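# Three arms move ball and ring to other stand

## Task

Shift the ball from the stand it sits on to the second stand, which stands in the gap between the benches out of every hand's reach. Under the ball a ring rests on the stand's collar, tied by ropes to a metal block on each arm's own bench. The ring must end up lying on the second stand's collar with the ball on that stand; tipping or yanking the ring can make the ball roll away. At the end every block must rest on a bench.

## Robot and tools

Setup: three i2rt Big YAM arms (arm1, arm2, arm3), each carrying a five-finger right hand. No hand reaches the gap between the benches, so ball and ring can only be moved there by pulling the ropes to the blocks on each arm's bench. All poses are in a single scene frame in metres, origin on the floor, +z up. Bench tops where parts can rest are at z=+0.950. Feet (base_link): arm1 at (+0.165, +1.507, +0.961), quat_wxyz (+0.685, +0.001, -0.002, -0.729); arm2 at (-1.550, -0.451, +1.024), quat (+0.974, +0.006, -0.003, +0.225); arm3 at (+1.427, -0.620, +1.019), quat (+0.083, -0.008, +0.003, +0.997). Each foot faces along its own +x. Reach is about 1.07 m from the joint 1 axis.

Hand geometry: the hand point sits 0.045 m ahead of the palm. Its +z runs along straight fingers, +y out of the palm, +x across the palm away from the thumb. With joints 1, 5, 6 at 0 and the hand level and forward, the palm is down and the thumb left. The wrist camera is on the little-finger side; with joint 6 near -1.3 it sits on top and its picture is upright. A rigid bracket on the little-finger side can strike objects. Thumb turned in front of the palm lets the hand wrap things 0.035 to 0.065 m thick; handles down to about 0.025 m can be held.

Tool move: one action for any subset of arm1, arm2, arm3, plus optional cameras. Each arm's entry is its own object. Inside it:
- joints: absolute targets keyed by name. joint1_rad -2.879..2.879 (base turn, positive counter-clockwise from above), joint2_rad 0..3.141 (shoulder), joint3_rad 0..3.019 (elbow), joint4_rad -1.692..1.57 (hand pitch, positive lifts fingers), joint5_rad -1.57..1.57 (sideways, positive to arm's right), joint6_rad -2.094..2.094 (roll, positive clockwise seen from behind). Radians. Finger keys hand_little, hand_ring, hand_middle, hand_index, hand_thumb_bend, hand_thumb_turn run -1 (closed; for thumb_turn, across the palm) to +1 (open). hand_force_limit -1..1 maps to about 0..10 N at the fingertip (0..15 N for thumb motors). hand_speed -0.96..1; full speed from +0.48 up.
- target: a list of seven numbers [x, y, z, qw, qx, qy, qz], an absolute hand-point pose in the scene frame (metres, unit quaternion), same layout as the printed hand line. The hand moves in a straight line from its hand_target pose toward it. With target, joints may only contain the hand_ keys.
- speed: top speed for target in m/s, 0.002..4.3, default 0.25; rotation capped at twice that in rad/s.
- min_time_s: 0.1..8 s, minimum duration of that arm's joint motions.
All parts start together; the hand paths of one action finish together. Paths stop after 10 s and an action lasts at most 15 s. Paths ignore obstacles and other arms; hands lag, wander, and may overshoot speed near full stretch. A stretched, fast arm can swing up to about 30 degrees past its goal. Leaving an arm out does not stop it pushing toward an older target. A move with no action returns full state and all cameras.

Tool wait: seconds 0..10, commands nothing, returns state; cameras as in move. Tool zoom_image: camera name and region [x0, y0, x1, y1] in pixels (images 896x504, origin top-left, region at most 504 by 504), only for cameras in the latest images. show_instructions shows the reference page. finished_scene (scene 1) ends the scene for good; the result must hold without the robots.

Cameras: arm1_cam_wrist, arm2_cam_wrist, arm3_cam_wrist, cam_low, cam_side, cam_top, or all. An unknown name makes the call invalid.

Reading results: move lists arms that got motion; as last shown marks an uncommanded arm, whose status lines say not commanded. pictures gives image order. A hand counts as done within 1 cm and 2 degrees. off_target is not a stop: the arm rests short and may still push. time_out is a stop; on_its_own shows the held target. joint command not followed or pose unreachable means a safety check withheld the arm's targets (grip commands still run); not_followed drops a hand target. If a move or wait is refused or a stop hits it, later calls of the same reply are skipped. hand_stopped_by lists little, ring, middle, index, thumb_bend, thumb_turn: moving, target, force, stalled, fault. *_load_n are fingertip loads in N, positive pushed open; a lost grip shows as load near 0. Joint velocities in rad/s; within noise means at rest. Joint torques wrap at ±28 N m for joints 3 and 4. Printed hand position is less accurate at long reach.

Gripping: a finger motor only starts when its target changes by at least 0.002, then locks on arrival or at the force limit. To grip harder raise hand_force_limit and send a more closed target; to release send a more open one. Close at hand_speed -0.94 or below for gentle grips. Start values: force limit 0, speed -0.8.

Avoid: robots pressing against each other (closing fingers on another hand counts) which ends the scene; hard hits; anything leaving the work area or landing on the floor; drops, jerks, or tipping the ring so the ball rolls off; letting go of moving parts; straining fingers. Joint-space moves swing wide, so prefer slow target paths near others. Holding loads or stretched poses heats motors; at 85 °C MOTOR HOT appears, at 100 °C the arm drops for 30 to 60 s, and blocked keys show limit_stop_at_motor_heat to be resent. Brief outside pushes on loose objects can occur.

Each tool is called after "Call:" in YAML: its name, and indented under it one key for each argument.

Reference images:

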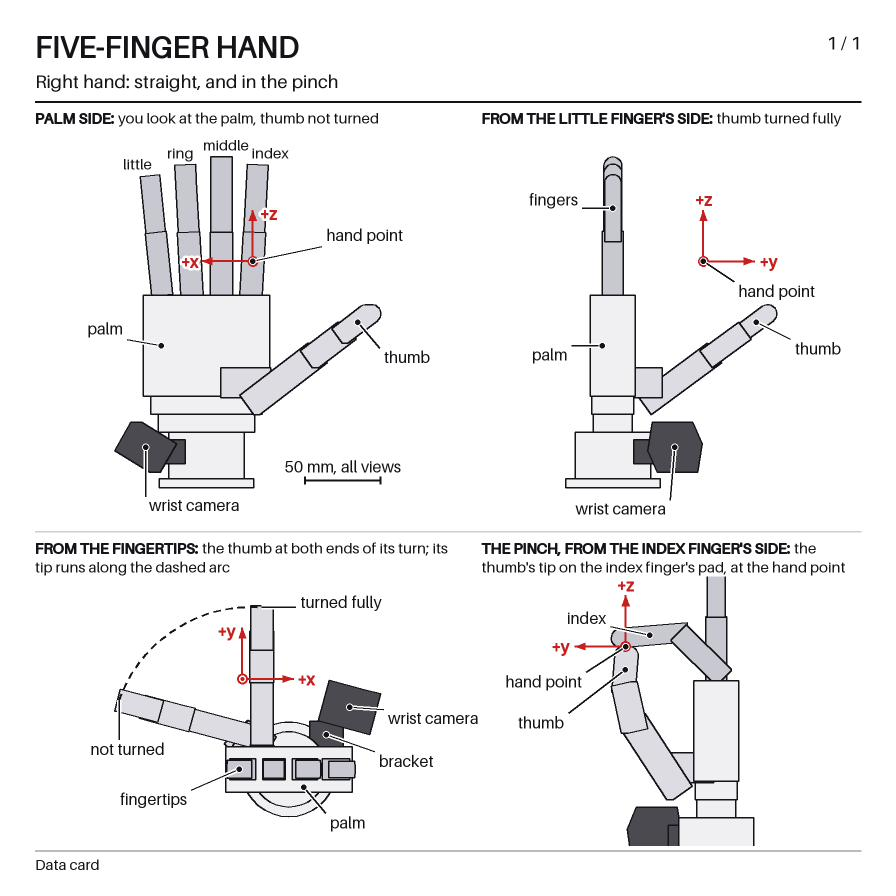

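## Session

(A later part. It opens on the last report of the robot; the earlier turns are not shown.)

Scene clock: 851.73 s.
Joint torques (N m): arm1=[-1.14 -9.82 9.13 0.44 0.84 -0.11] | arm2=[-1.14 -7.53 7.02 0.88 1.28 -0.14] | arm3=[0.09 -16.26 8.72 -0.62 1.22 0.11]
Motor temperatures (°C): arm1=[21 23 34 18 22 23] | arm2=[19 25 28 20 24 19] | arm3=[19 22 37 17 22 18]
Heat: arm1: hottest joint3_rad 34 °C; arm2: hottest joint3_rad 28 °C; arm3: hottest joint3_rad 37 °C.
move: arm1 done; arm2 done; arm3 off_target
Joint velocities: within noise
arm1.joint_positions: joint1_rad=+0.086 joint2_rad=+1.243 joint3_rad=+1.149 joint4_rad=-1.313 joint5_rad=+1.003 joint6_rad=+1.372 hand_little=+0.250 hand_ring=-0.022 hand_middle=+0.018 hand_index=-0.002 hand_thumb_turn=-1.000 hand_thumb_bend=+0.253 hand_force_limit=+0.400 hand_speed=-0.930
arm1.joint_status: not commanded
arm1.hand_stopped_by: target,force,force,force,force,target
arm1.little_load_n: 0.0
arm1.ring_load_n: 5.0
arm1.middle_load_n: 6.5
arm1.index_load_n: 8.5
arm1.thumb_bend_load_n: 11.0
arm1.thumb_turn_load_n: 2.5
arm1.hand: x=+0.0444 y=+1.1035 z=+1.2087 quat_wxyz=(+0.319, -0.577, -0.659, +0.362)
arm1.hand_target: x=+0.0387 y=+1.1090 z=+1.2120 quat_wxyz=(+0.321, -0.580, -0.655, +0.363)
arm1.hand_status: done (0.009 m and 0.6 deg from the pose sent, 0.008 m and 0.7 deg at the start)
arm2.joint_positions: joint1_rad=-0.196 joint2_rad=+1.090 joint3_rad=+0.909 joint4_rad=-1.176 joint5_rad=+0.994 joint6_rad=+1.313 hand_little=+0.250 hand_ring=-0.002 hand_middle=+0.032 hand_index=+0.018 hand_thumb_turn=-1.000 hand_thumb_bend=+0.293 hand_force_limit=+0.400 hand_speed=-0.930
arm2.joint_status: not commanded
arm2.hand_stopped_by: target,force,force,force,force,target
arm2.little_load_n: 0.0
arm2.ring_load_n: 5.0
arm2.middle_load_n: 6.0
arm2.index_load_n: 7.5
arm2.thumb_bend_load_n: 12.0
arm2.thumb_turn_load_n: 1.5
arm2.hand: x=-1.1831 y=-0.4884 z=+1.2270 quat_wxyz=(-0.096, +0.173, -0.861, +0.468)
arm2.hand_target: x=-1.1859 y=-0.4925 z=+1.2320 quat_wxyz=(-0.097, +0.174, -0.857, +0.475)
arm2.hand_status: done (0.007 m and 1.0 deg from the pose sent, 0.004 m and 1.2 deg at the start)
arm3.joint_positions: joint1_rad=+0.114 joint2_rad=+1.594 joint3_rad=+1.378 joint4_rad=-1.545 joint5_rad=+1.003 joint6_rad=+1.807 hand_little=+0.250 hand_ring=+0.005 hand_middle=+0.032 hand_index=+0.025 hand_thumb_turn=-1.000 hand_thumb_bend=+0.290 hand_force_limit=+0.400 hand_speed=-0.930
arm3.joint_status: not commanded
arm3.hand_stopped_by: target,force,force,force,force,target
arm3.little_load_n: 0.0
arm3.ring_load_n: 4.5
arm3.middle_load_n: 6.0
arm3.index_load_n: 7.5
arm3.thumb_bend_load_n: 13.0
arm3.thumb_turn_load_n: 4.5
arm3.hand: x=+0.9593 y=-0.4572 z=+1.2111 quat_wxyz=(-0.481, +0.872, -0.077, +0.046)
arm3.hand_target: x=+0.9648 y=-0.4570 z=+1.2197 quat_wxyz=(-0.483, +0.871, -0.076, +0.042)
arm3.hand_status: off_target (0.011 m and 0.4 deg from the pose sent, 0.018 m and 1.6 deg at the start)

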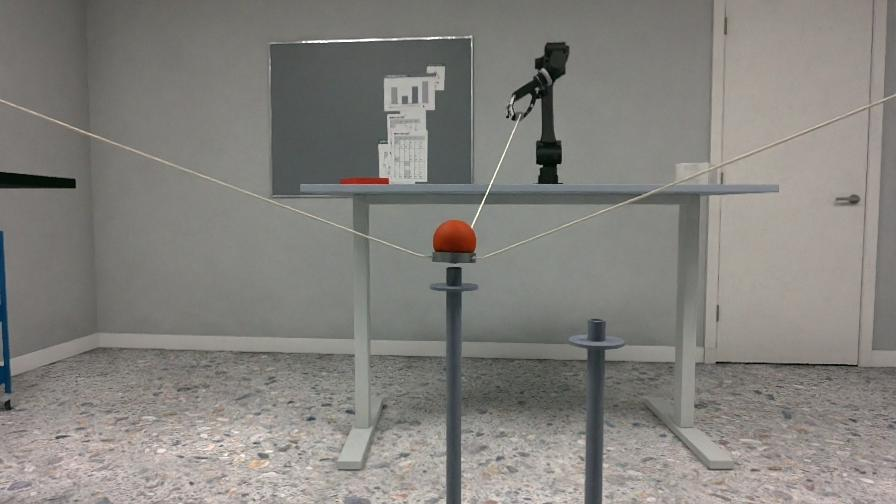

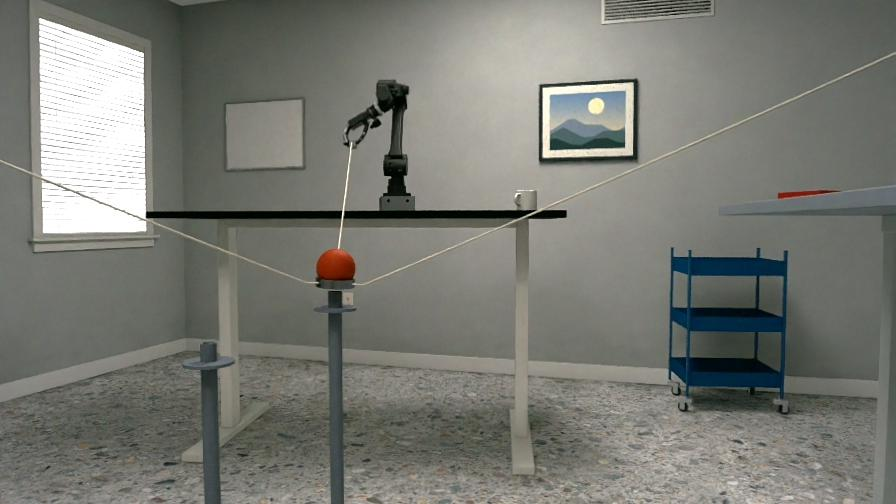

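Call:
move:
  arm1: {"target": [0.038, 1.108, 1.195, 0.3212, -0.5795, -0.6551, 0.3631], "speed": 0.015}
  arm2: {"target": [-1.1865, -0.4935, 1.215, 0.0967, -0.1744, 0.857, -0.4751], "speed": 0.015}
  arm3: {"target": [0.9645, -0.458, 1.203, 0.4829, -0.8713, 0.0762, -0.0423], "speed": 0.015}
  cameras: ["cam_low", "cam_side"]

Call:
zoom_image:
  camera: "cam_low"
  region: [385, 200, 525, 310]

Call:
zoom_image:
  camera: "cam_side"
  region: [265, 220, 405, 330]

Scene clock: 864.47 s.
Joint torques (N m): arm1=[-1.32 -9.35 9.09 0.57 0.82 -0.13] | arm2=[-1.67 -6.65 7.01 1.01 1.24 -0.2] | arm3=[-0.09 -15.03 8.59 -0.43 1.18 0.18]
Motor temperatures (°C): arm1=[21 23 35 18 22 23] | arm2=[19 25 28 20 24 19] | arm3=[19 22 35 17 22 18]
Heat: arm1: hottest joint3_rad 35 °C; arm2: hottest joint3_rad 28 °C; arm3: hottest joint3_rad 35 °C.
move: arm1 done; arm2 done; arm3 done
Joint velocities: within noise
arm1.joint_positions: joint1_rad=+0.086 joint2_rad=+1.243 joint3_rad=+1.110 joint4_rad=-1.267 joint5_rad=+1.003 joint6_rad=+1.372 hand_little=+0.250 hand_ring=-0.022 hand_middle=+0.018 hand_index=-0.002 hand_thumb_turn=-1.000 hand_thumb_bend=+0.253 hand_force_limit=+0.400 hand_speed=-0.930
arm1.joint_status: not commanded
arm1.hand_stopped_by: target,force,force,force,force,target
arm1.little_load_n: 0.0
arm1.ring_load_n: 5.5
arm1.middle_load_n: 6.5
arm1.index_load_n: 8.0
arm1.thumb_bend_load_n: 11.5
arm1.thumb_turn_load_n: 2.0
arm1.hand: x=+0.0445 y=+1.1037 z=+1.1943 quat_wxyz=(+0.317, -0.579, -0.658, +0.364)
arm1.hand_target: x=+0.0382 y=+1.1080 z=+1.1950 quat_wxyz=(+0.321, -0.580, -0.655, +0.363)
arm1.hand_status: done (0.008 m and 0.6 deg from the pose sent, 0.016 m and 0.6 deg at the start)
arm2.joint_positions: joint1_rad=-0.196 joint2_rad=+1.090 joint3_rad=+0.868 joint4_rad=-1.127 joint5_rad=+0.994 joint6_rad=+1.313 hand_little=+0.250 hand_ring=-0.002 hand_middle=+0.032 hand_index=+0.018 hand_thumb_turn=-1.000 hand_thumb_bend=+0.293 hand_force_limit=+0.400 hand_speed=-0.930
arm2.joint_status: not commanded
arm2.hand_stopped_by: target,force,force,force,force,target
arm2.little_load_n: 0.0
arm2.ring_load_n: 5.0
arm2.middle_load_n: 6.0
arm2.index_load_n: 7.0
arm2.thumb_bend_load_n: 12.0
arm2.thumb_turn_load_n: 1.5
arm2.hand: x=-1.1845 y=-0.4886 z=+1.2120 quat_wxyz=(-0.099, +0.171, -0.861, +0.468)
arm2.hand_target: x=-1.1865 y=-0.4935 z=+1.2150 quat_wxyz=(-0.096, +0.174, -0.857, +0.475)
arm2.hand_status: done (0.006 m and 1.1 deg from the pose sent, 0.013 m and 1.0 deg at the start)
arm3.joint_positions: joint1_rad=+0.114 joint2_rad=+1.594 joint3_rad=+1.347 joint4_rad=-1.507 joint5_rad=+1.003 joint6_rad=+1.807 hand_little=+0.250 hand_ring=+0.005 hand_middle=+0.032 hand_index=+0.025 hand_thumb_turn=-1.000 hand_thumb_bend=+0.290 hand_force_limit=+0.400 hand_speed=-0.930
arm3.joint_status: not commanded
arm3.hand_stopped_by: target,force,force,force,force,target
arm3.little_load_n: 0.0
arm3.ring_load_n: 4.5
arm3.middle_load_n: 6.0
arm3.index_load_n: 7.0
arm3.thumb_bend_load_n: 13.0
arm3.thumb_turn_load_n: 4.0
arm3.hand: x=+0.9608 y=-0.4574 z=+1.1994 quat_wxyz=(-0.481, +0.872, -0.078, +0.043)
arm3.hand_target: x=+0.9644 y=-0.4580 z=+1.2028 quat_wxyz=(-0.483, +0.871, -0.076, +0.042)
arm3.hand_status: done (0.005 m and 0.3 deg from the pose sent, 0.010 m and 0.4 deg at the start)

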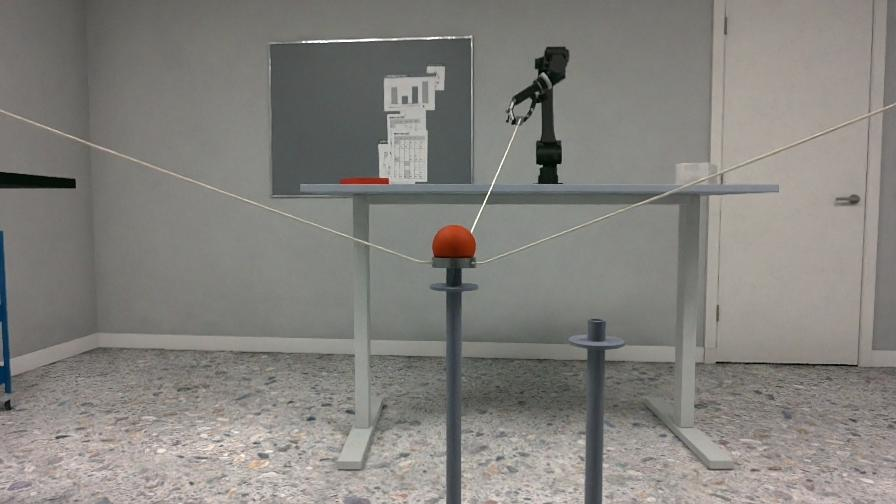

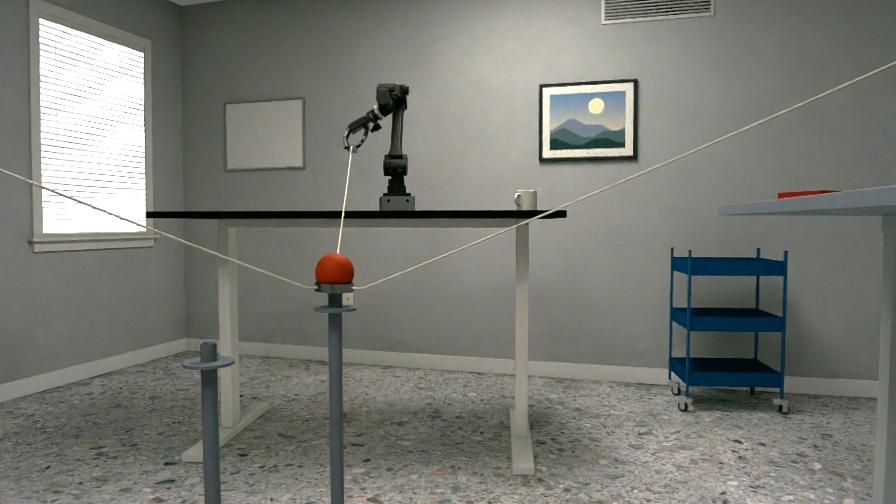

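Scaled by 3.600.

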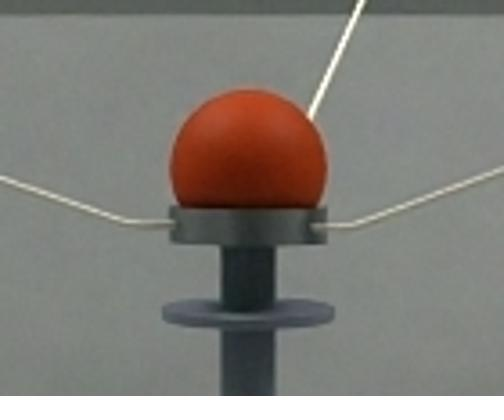

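Scaled by 3.600.

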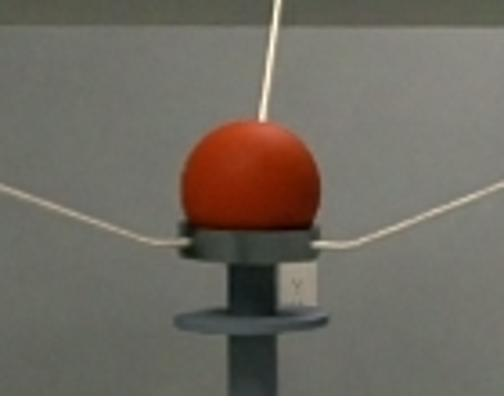

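Call:
move:
  arm1: {"target": [0.038, 1.109, 1.175, 0.3212, -0.5795, -0.6551, 0.3631], "speed": 0.015}
  arm2: {"target": [-1.1865, -0.4935, 1.195, 0.0967, -0.1744, 0.857, -0.4751], "speed": 0.015}
  arm3: {"target": [0.965, -0.458, 1.183, 0.4829, -0.8713, 0.0762, -0.0423], "speed": 0.015}
  cameras: ["cam_low", "cam_side"]

Call:
zoom_image:
  camera: "cam_low"
  region: [385, 200, 525, 310]

Call:
zoom_image:
  camera: "cam_side"
  region: [265, 220, 405, 330]

Scene clock: 871.77 s.
Joint torques (N m): arm1=[-1.38 -8.88 9.06 0.81 0.82 -0.13] | arm2=[-1.49 -5.77 6.97 1.22 1.16 -0.14] | arm3=[-0.09 -14.39 8.59 -0.2 1.18 0.15]
Motor temperatures (°C): arm1=[21 23 36 18 22 23] | arm2=[19 25 28 20 24 19] | arm3=[19 22 35 17 22 18]
Heat: arm1: hottest joint3_rad 36 °C; arm2: hottest joint3_rad 28 °C; arm3: hottest joint3_rad 35 °C.
move: arm1 done; arm2 done; arm3 done
Joint velocities: within noise
arm1.joint_positions: joint1_rad=+0.086 joint2_rad=+1.243 joint3_rad=+1.061 joint4_rad=-1.218 joint5_rad=+1.003 joint6_rad=+1.372 hand_little=+0.250 hand_ring=-0.022 hand_middle=+0.018 hand_index=-0.002 hand_thumb_turn=-1.000 hand_thumb_bend=+0.253 hand_force_limit=+0.400 hand_speed=-0.930
arm1.joint_status: not commanded
arm1.hand_stopped_by: target,force,force,force,force,target
arm1.little_load_n: 0.0
arm1.ring_load_n: 5.5
arm1.middle_load_n: 6.5
arm1.index_load_n: 8.0
arm1.thumb_bend_load_n: 11.5
arm1.thumb_turn_load_n: 1.5
arm1.hand: x=+0.0445 y=+1.1064 z=+1.1759 quat_wxyz=(+0.317, -0.579, -0.658, +0.364)
arm1.hand_target: x=+0.0382 y=+1.1091 z=+1.1750 quat_wxyz=(+0.321, -0.579, -0.655, +0.363)
arm1.hand_status: done (0.007 m and 0.6 deg from the pose sent, 0.021 m and 0.6 deg at the start)
arm2.joint_positions: joint1_rad=-0.196 joint2_rad=+1.093 joint3_rad=+0.823 joint4_rad=-1.073 joint5_rad=+0.996 joint6_rad=+1.310 hand_little=+0.250 hand_ring=-0.002 hand_middle=+0.032 hand_index=+0.018 hand_thumb_turn=-1.000 hand_thumb_bend=+0.293 hand_force_limit=+0.400 hand_speed=-0.930
arm2.joint_status: not commanded
arm2.hand_stopped_by: target,force,force,force,force,target
arm2.little_load_n: 0.0
arm2.ring_load_n: 5.5
arm2.middle_load_n: 6.0
arm2.index_load_n: 7.0
arm2.thumb_bend_load_n: 12.0
arm2.thumb_turn_load_n: 1.0
arm2.hand: x=-1.1866 y=-0.4893 z=+1.1949 quat_wxyz=(-0.101, +0.171, -0.861, +0.469)
arm2.hand_target: x=-1.1866 y=-0.4935 z=+1.1950 quat_wxyz=(-0.096, +0.174, -0.857, +0.475)
arm2.hand_status: done (0.004 m and 1.0 deg from the pose sent, 0.018 m and 1.1 deg at the start)
arm3.joint_positions: joint1_rad=+0.114 joint2_rad=+1.594 joint3_rad=+1.307 joint4_rad=-1.460 joint5_rad=+1.003 joint6_rad=+1.807 hand_little=+0.250 hand_ring=+0.005 hand_middle=+0.032 hand_index=+0.025 hand_thumb_turn=-1.000 hand_thumb_bend=+0.290 hand_force_limit=+0.400 hand_speed=-0.930
arm3.joint_status: not commanded
arm3.hand_stopped_by: target,force,force,force,force,target
arm3.little_load_n: 0.0
arm3.ring_load_n: 5.0
arm3.middle_load_n: 6.0
arm3.index_load_n: 6.5
arm3.thumb_bend_load_n: 13.0
arm3.thumb_turn_load_n: 4.0
arm3.hand: x=+0.9633 y=-0.4576 z=+1.1848 quat_wxyz=(-0.481, +0.872, -0.080, +0.040)
arm3.hand_target: x=+0.9650 y=-0.4581 z=+1.1829 quat_wxyz=(-0.483, +0.871, -0.076, +0.042)
arm3.hand_status: done (0.003 m and 0.6 deg from the pose sent, 0.017 m and 0.4 deg at the start)

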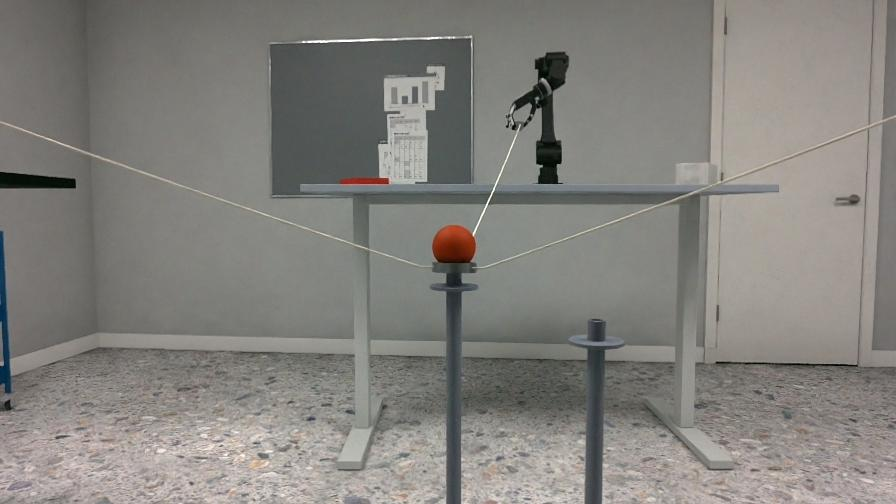

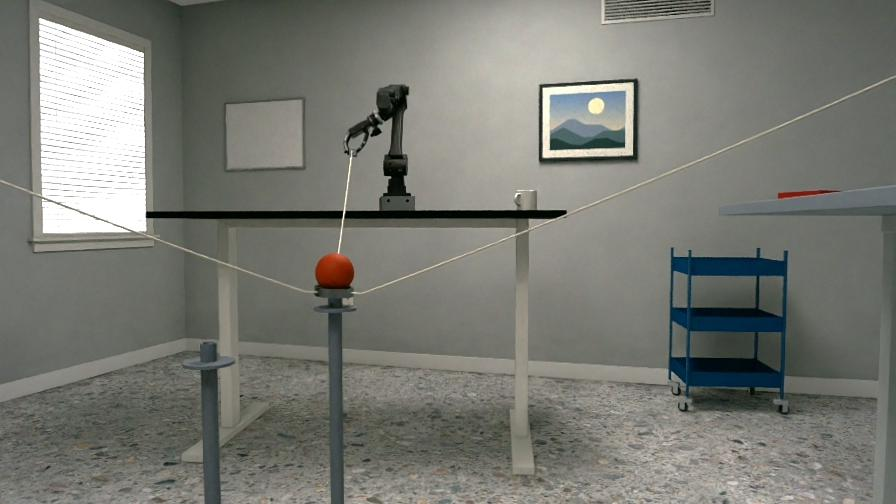

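Scaled by 3.600.

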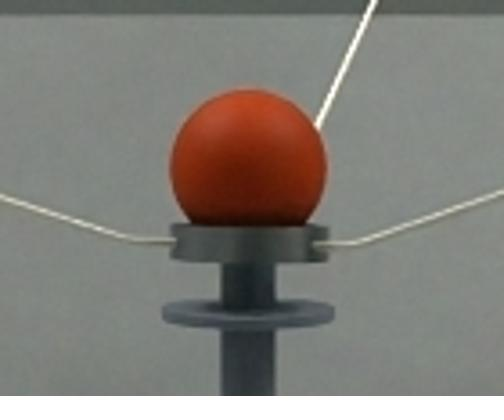

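Scaled by 3.600.

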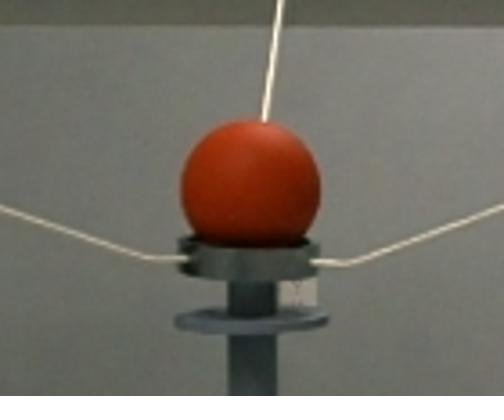

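Call:
move:
  arm1: {"target": [0.038, 1.109, 1.145, 0.3212, -0.5795, -0.6551, 0.3631], "speed": 0.02}
  arm2: {"target": [-1.1865, -0.4935, 1.165, 0.0967, -0.1744, 0.857, -0.4751], "speed": 0.02}
  arm3: {"target": [0.965, -0.458, 1.153, 0.4829, -0.8713, 0.0762, -0.0423], "speed": 0.02}
  cameras: ["cam_low", "cam_side"]

Call:
zoom_image:
  camera: "cam_low"
  region: [385, 200, 525, 310]

Call:
zoom_image:
  camera: "cam_side"
  region: [265, 220, 405, 330]

Scene clock: 880.67 s.
Joint torques (N m): arm1=[-1.38 -8.06 8.95 0.96 0.81 -0.08] | arm2=[-1.79 -5.89 6.83 1.28 1.13 -0.11] | arm3=[-0.15 -13.74 8.54 -0.2 1.19 0.12]
Motor temperatures (°C): arm1=[21 22 35 18 22 23] | arm2=[19 24 28 20 24 19] | arm3=[19 22 34 17 22 18]
Heat: arm1: hottest joint3_rad 35 °C; arm2: hottest joint3_rad 28 °C; arm3: hottest joint3_rad 34 °C.
move: arm1 done; arm2 done; arm3 done
Joint velocities: within noise
arm1.joint_positions: joint1_rad=+0.086 joint2_rad=+1.250 joint3_rad=+0.996 joint4_rad=-1.137 joint5_rad=+1.003 joint6_rad=+1.369 hand_little=+0.250 hand_ring=-0.022 hand_middle=+0.018 hand_index=-0.002 hand_thumb_turn=-1.000 hand_thumb_bend=+0.253 hand_force_limit=+0.400 hand_speed=-0.930
arm1.joint_status: not commanded
arm1.hand_stopped_by: target,force,force,force,force,target
arm1.little_load_n: 0.0
arm1.ring_load_n: 5.5
arm1.middle_load_n: 6.5
arm1.index_load_n: 7.5
arm1.thumb_bend_load_n: 11.5
arm1.thumb_turn_load_n: 1.5
arm1.hand: x=+0.0447 y=+1.1079 z=+1.1497 quat_wxyz=(+0.315, -0.579, -0.657, +0.366)
arm1.hand_target: x=+0.0382 y=+1.1091 z=+1.1451 quat_wxyz=(+0.321, -0.580, -0.655, +0.363)
arm1.hand_status: done (0.008 m and 0.9 deg from the pose sent, 0.032 m and 0.6 deg at the start)
arm2.joint_positions: joint1_rad=-0.196 joint2_rad=+1.121 joint3_rad=+0.760 joint4_rad=-0.983 joint5_rad=+0.997 joint6_rad=+1.305 hand_little=+0.250 hand_ring=-0.002 hand_middle=+0.032 hand_index=+0.018 hand_thumb_turn=-1.000 hand_thumb_bend=+0.293 hand_force_limit=+0.400 hand_speed=-0.930
arm2.joint_status: not commanded
arm2.hand_stopped_by: target,force,force,force,force,target
arm2.little_load_n: 0.0
arm2.ring_load_n: 5.5
arm2.middle_load_n: 6.0
arm2.index_load_n: 7.5
arm2.thumb_bend_load_n: 12.0
arm2.thumb_turn_load_n: 1.0
arm2.hand: x=-1.1873 y=-0.4892 z=+1.1652 quat_wxyz=(-0.100, +0.173, -0.860, +0.469)
arm2.hand_target: x=-1.1865 y=-0.4935 z=+1.1651 quat_wxyz=(-0.096, +0.174, -0.857, +0.475)
arm2.hand_status: done (0.004 m and 0.9 deg from the pose sent, 0.030 m and 1.1 deg at the start)
arm3.joint_positions: joint1_rad=+0.114 joint2_rad=+1.615 joint3_rad=+1.255 joint4_rad=-1.384 joint5_rad=+1.003 joint6_rad=+1.807 hand_little=+0.250 hand_ring=+0.005 hand_middle=+0.032 hand_index=+0.025 hand_thumb_turn=-1.000 hand_thumb_bend=+0.290 hand_force_limit=+0.400 hand_speed=-0.930
arm3.joint_status: not commanded
arm3.hand_stopped_by: target,force,force,force,force,target
arm3.little_load_n: 0.5
arm3.ring_load_n: 5.0
arm3.middle_load_n: 6.0
arm3.index_load_n: 6.5
arm3.thumb_bend_load_n: 13.0
arm3.thumb_turn_load_n: 4.0
arm3.hand: x=+0.9640 y=-0.4578 z=+1.1572 quat_wxyz=(-0.481, +0.872, -0.081, +0.038)
arm3.hand_target: x=+0.9650 y=-0.4581 z=+1.1530 quat_wxyz=(-0.483, +0.871, -0.076, +0.042)
arm3.hand_status: done (0.004 m and 0.8 deg from the pose sent, 0.032 m and 0.6 deg at the start)

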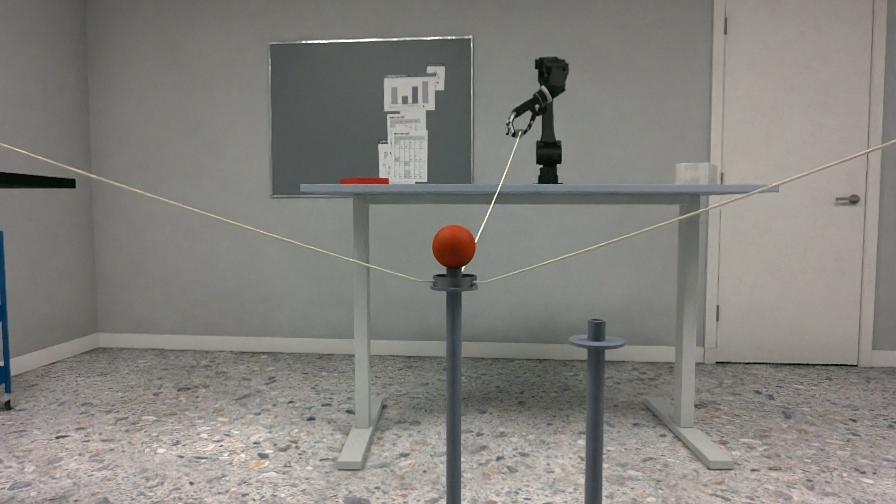

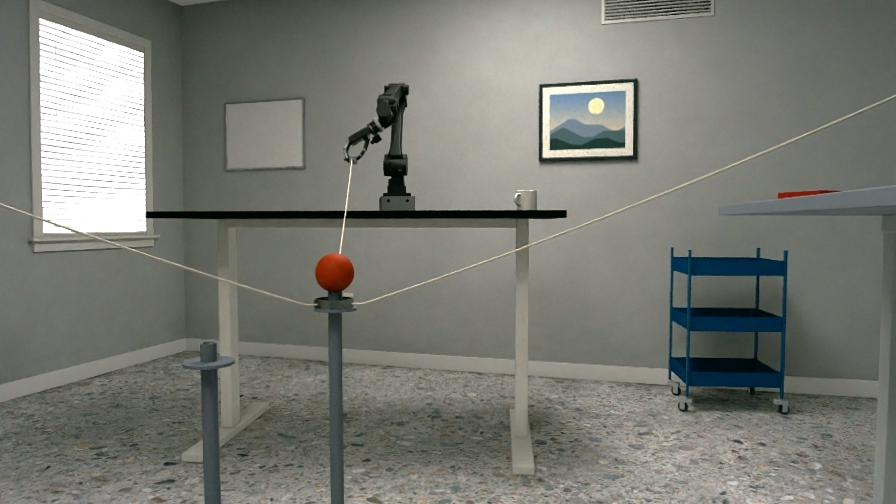

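Scaled by 3.600.

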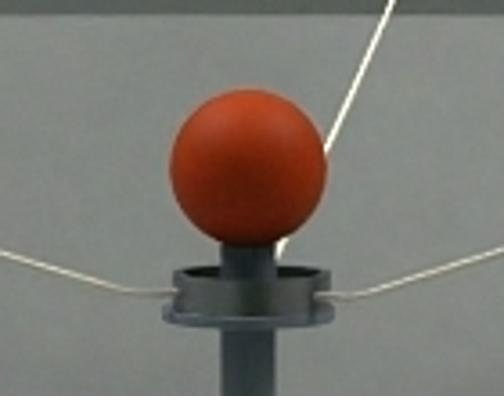

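Scaled by 3.600.

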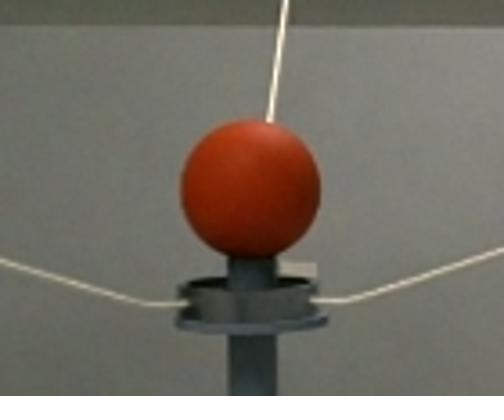

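Call:
move:
  arm1: {"target": [0.038, 1.05, 1.01, 0.3212, -0.5795, -0.6551, 0.3631], "speed": 0.06}
  arm2: {"target": [-1.14, -0.474, 1.01, 0.0967, -0.1744, 0.857, -0.4751], "speed": 0.06}
  arm3: {"target": [0.935, -0.446, 1.01, 0.4829, -0.8713, 0.0762, -0.0423], "speed": 0.06}
  cameras: ["all"]

Call:
zoom_image:
  camera: "cam_low"
  region: [385, 200, 525, 310]

Call:
zoom_image:
  camera: "cam_side"
  region: [330, 160, 400, 220]

Call:
zoom_image:
  camera: "cam_low"
  region: [490, 130, 560, 200]

Scene clock: 897.10 s.
Joint torques (N m): arm1=[-1.49 -10.81 7.6 1.09 0.8 -0.09] | arm2=[-0.15 -9.29 4.72 1.39 1.02 0.15] | arm3=[-0.44 -16.38 7.19 0.13 1.34 0.14]
Motor temperatures (°C): arm1=[21 22 34 18 22 23] | arm2=[19 24 27 20 23 19] | arm3=[19 23 33 17 22 18]
Heat: arm1: hottest joint3_rad 34 °C; arm2: hottest joint3_rad 27 °C; arm3: hottest joint3_rad 33 °C.
move: arm1 done; arm2 done; arm3 done
Joint velocities: within noise
arm1.joint_positions: joint1_rad=+0.084 joint2_rad=+1.571 joint3_rad=+0.930 joint4_rad=-0.749 joint5_rad=+1.003 joint6_rad=+1.360 hand_little=+0.250 hand_ring=-0.022 hand_middle=+0.018 hand_index=-0.002 hand_thumb_turn=-1.000 hand_thumb_bend=+0.253 hand_force_limit=+0.400 hand_speed=-0.930
arm1.joint_status: not commanded
arm1.hand_stopped_by: target,force,force,force,force,target
arm1.little_load_n: 0.0
arm1.ring_load_n: 6.0
arm1.middle_load_n: 6.5
arm1.index_load_n: 7.5
arm1.thumb_bend_load_n: 11.5
arm1.thumb_turn_load_n: 1.0
arm1.hand: x=+0.0458 y=+1.0490 z=+1.0151 quat_wxyz=(+0.316, -0.577, -0.659, +0.365)
arm1.hand_target: x=+0.0381 y=+1.0501 z=+1.0102 quat_wxyz=(+0.321, -0.580, -0.655, +0.363)
arm1.hand_status: done (0.009 m and 0.8 deg from the pose sent, 0.151 m and 0.9 deg at the start)
arm2.joint_positions: joint1_rad=-0.196 joint2_rad=+1.566 joint3_rad=+0.670 joint4_rad=-0.477 joint5_rad=+1.003 joint6_rad=+1.305 hand_little=+0.250 hand_ring=-0.002 hand_middle=+0.032 hand_index=+0.018 hand_thumb_turn=-1.000 hand_thumb_bend=+0.293 hand_force_limit=+0.400 hand_speed=-0.930
arm2.joint_status: not commanded
arm2.hand_stopped_by: target,force,force,force,force,target
arm2.little_load_n: 0.0
arm2.ring_load_n: 5.5
arm2.middle_load_n: 6.0
arm2.index_load_n: 7.0
arm2.thumb_bend_load_n: 12.0
arm2.thumb_turn_load_n: 1.0
arm2.hand: x=-1.1443 y=-0.4767 z=+1.0092 quat_wxyz=(-0.087, +0.179, -0.858, +0.473)
arm2.hand_target: x=-1.1401 y=-0.4740 z=+1.0101 quat_wxyz=(-0.097, +0.174, -0.857, +0.475)
arm2.hand_status: done (0.005 m and 1.3 deg from the pose sent, 0.163 m and 0.9 deg at the start)
arm3.joint_positions: joint1_rad=+0.100 joint2_rad=+1.873 joint3_rad=+1.186 joint4_rad=-1.025 joint5_rad=+1.003 joint6_rad=+1.766 hand_little=+0.250 hand_ring=+0.005 hand_middle=+0.032 hand_index=+0.025 hand_thumb_turn=-1.000 hand_thumb_bend=+0.290 hand_force_limit=+0.400 hand_speed=-0.930
arm3.joint_status: not commanded
arm3.hand_stopped_by: target,force,force,force,force,target
arm3.little_load_n: -0.5
arm3.ring_load_n: 5.5
arm3.middle_load_n: 6.0
arm3.index_load_n: 6.5
arm3.thumb_bend_load_n: 13.0
arm3.thumb_turn_load_n: 3.5
arm3.hand: x=+0.9327 y=-0.4509 z=+1.0137 quat_wxyz=(-0.480, +0.873, -0.077, +0.038)
arm3.hand_target: x=+0.9351 y=-0.4460 z=+1.0101 quat_wxyz=(-0.483, +0.871, -0.076, +0.042)
arm3.hand_status: done (0.007 m and 0.7 deg from the pose sent, 0.151 m and 0.8 deg at the start)
pictures: arm1_cam_wrist, arm2_cam_wrist, arm3_cam_wrist, cam_low, cam_side, cam_top

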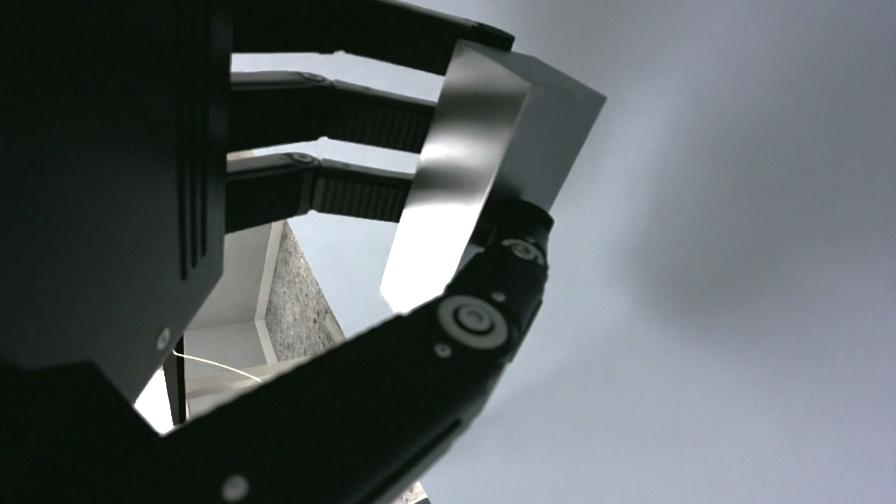

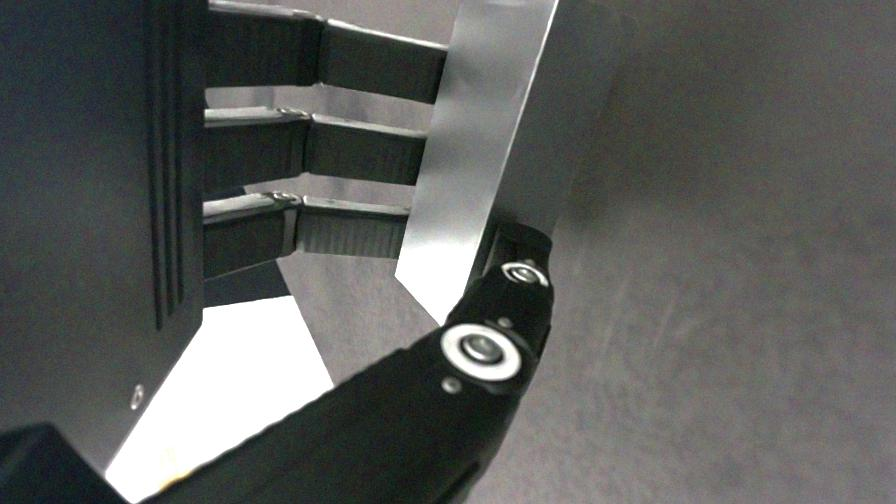

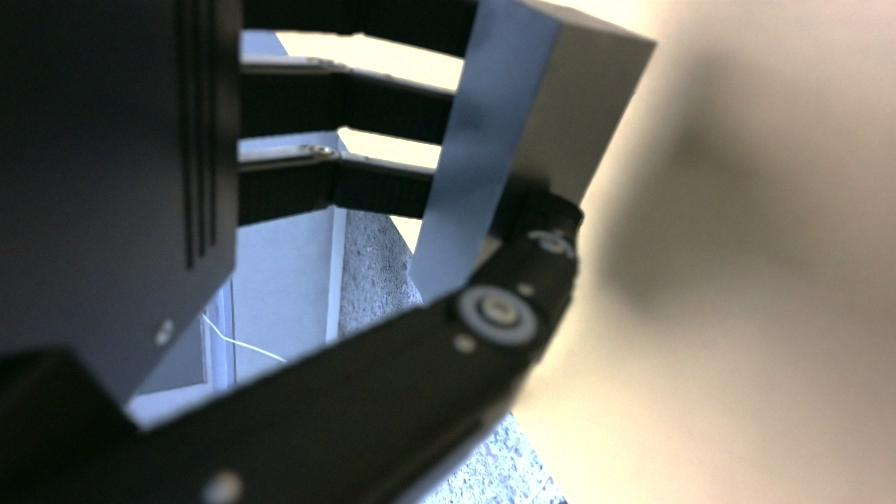

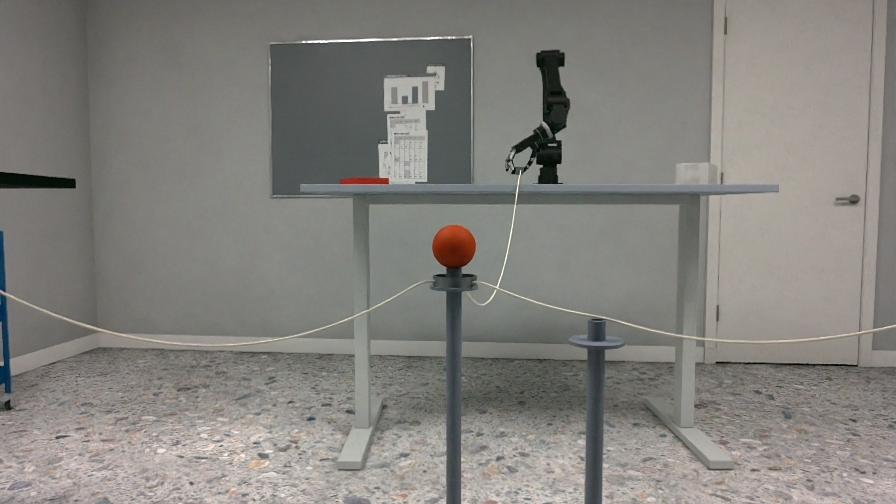

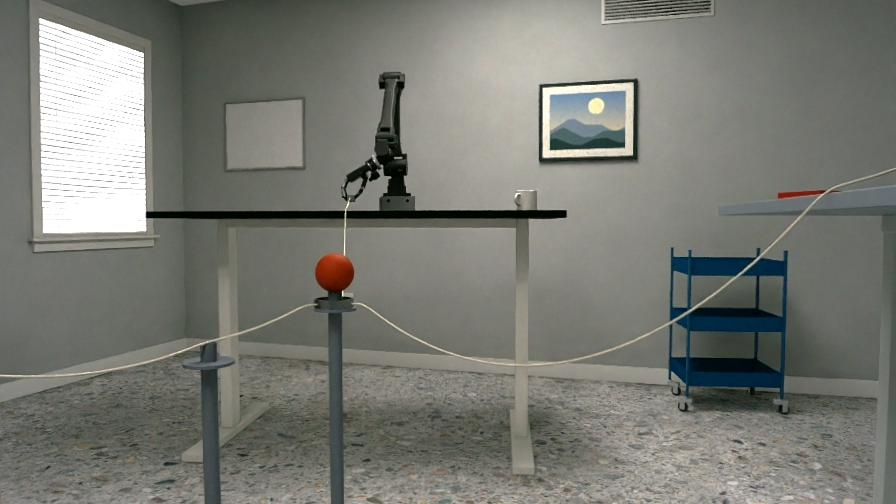

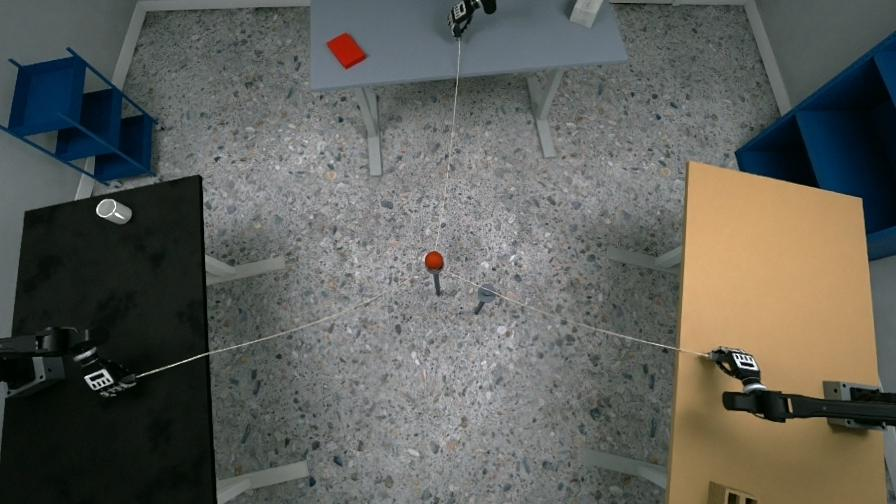

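Scaled by 3.600.

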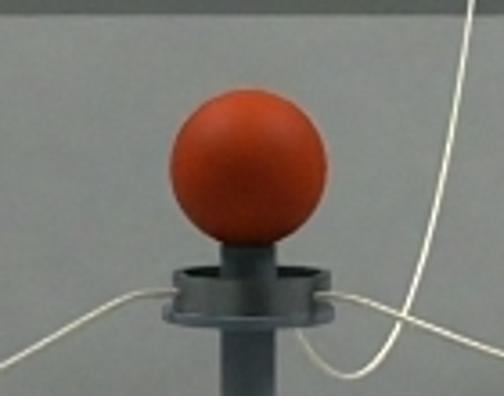

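Scaled by 7.200.

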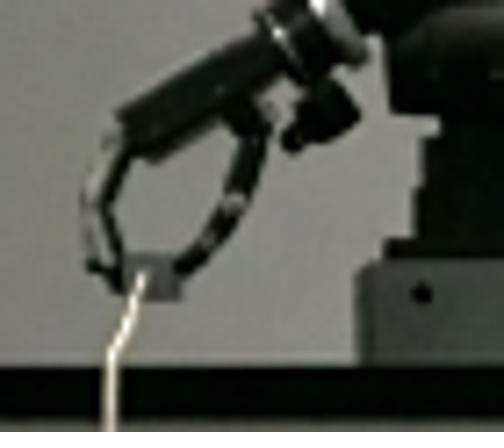

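Scaled by 7.200.

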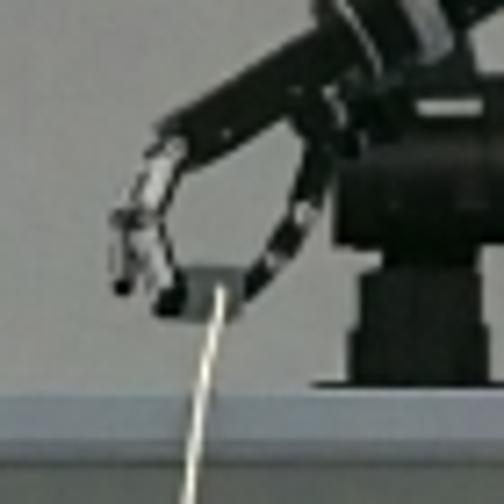

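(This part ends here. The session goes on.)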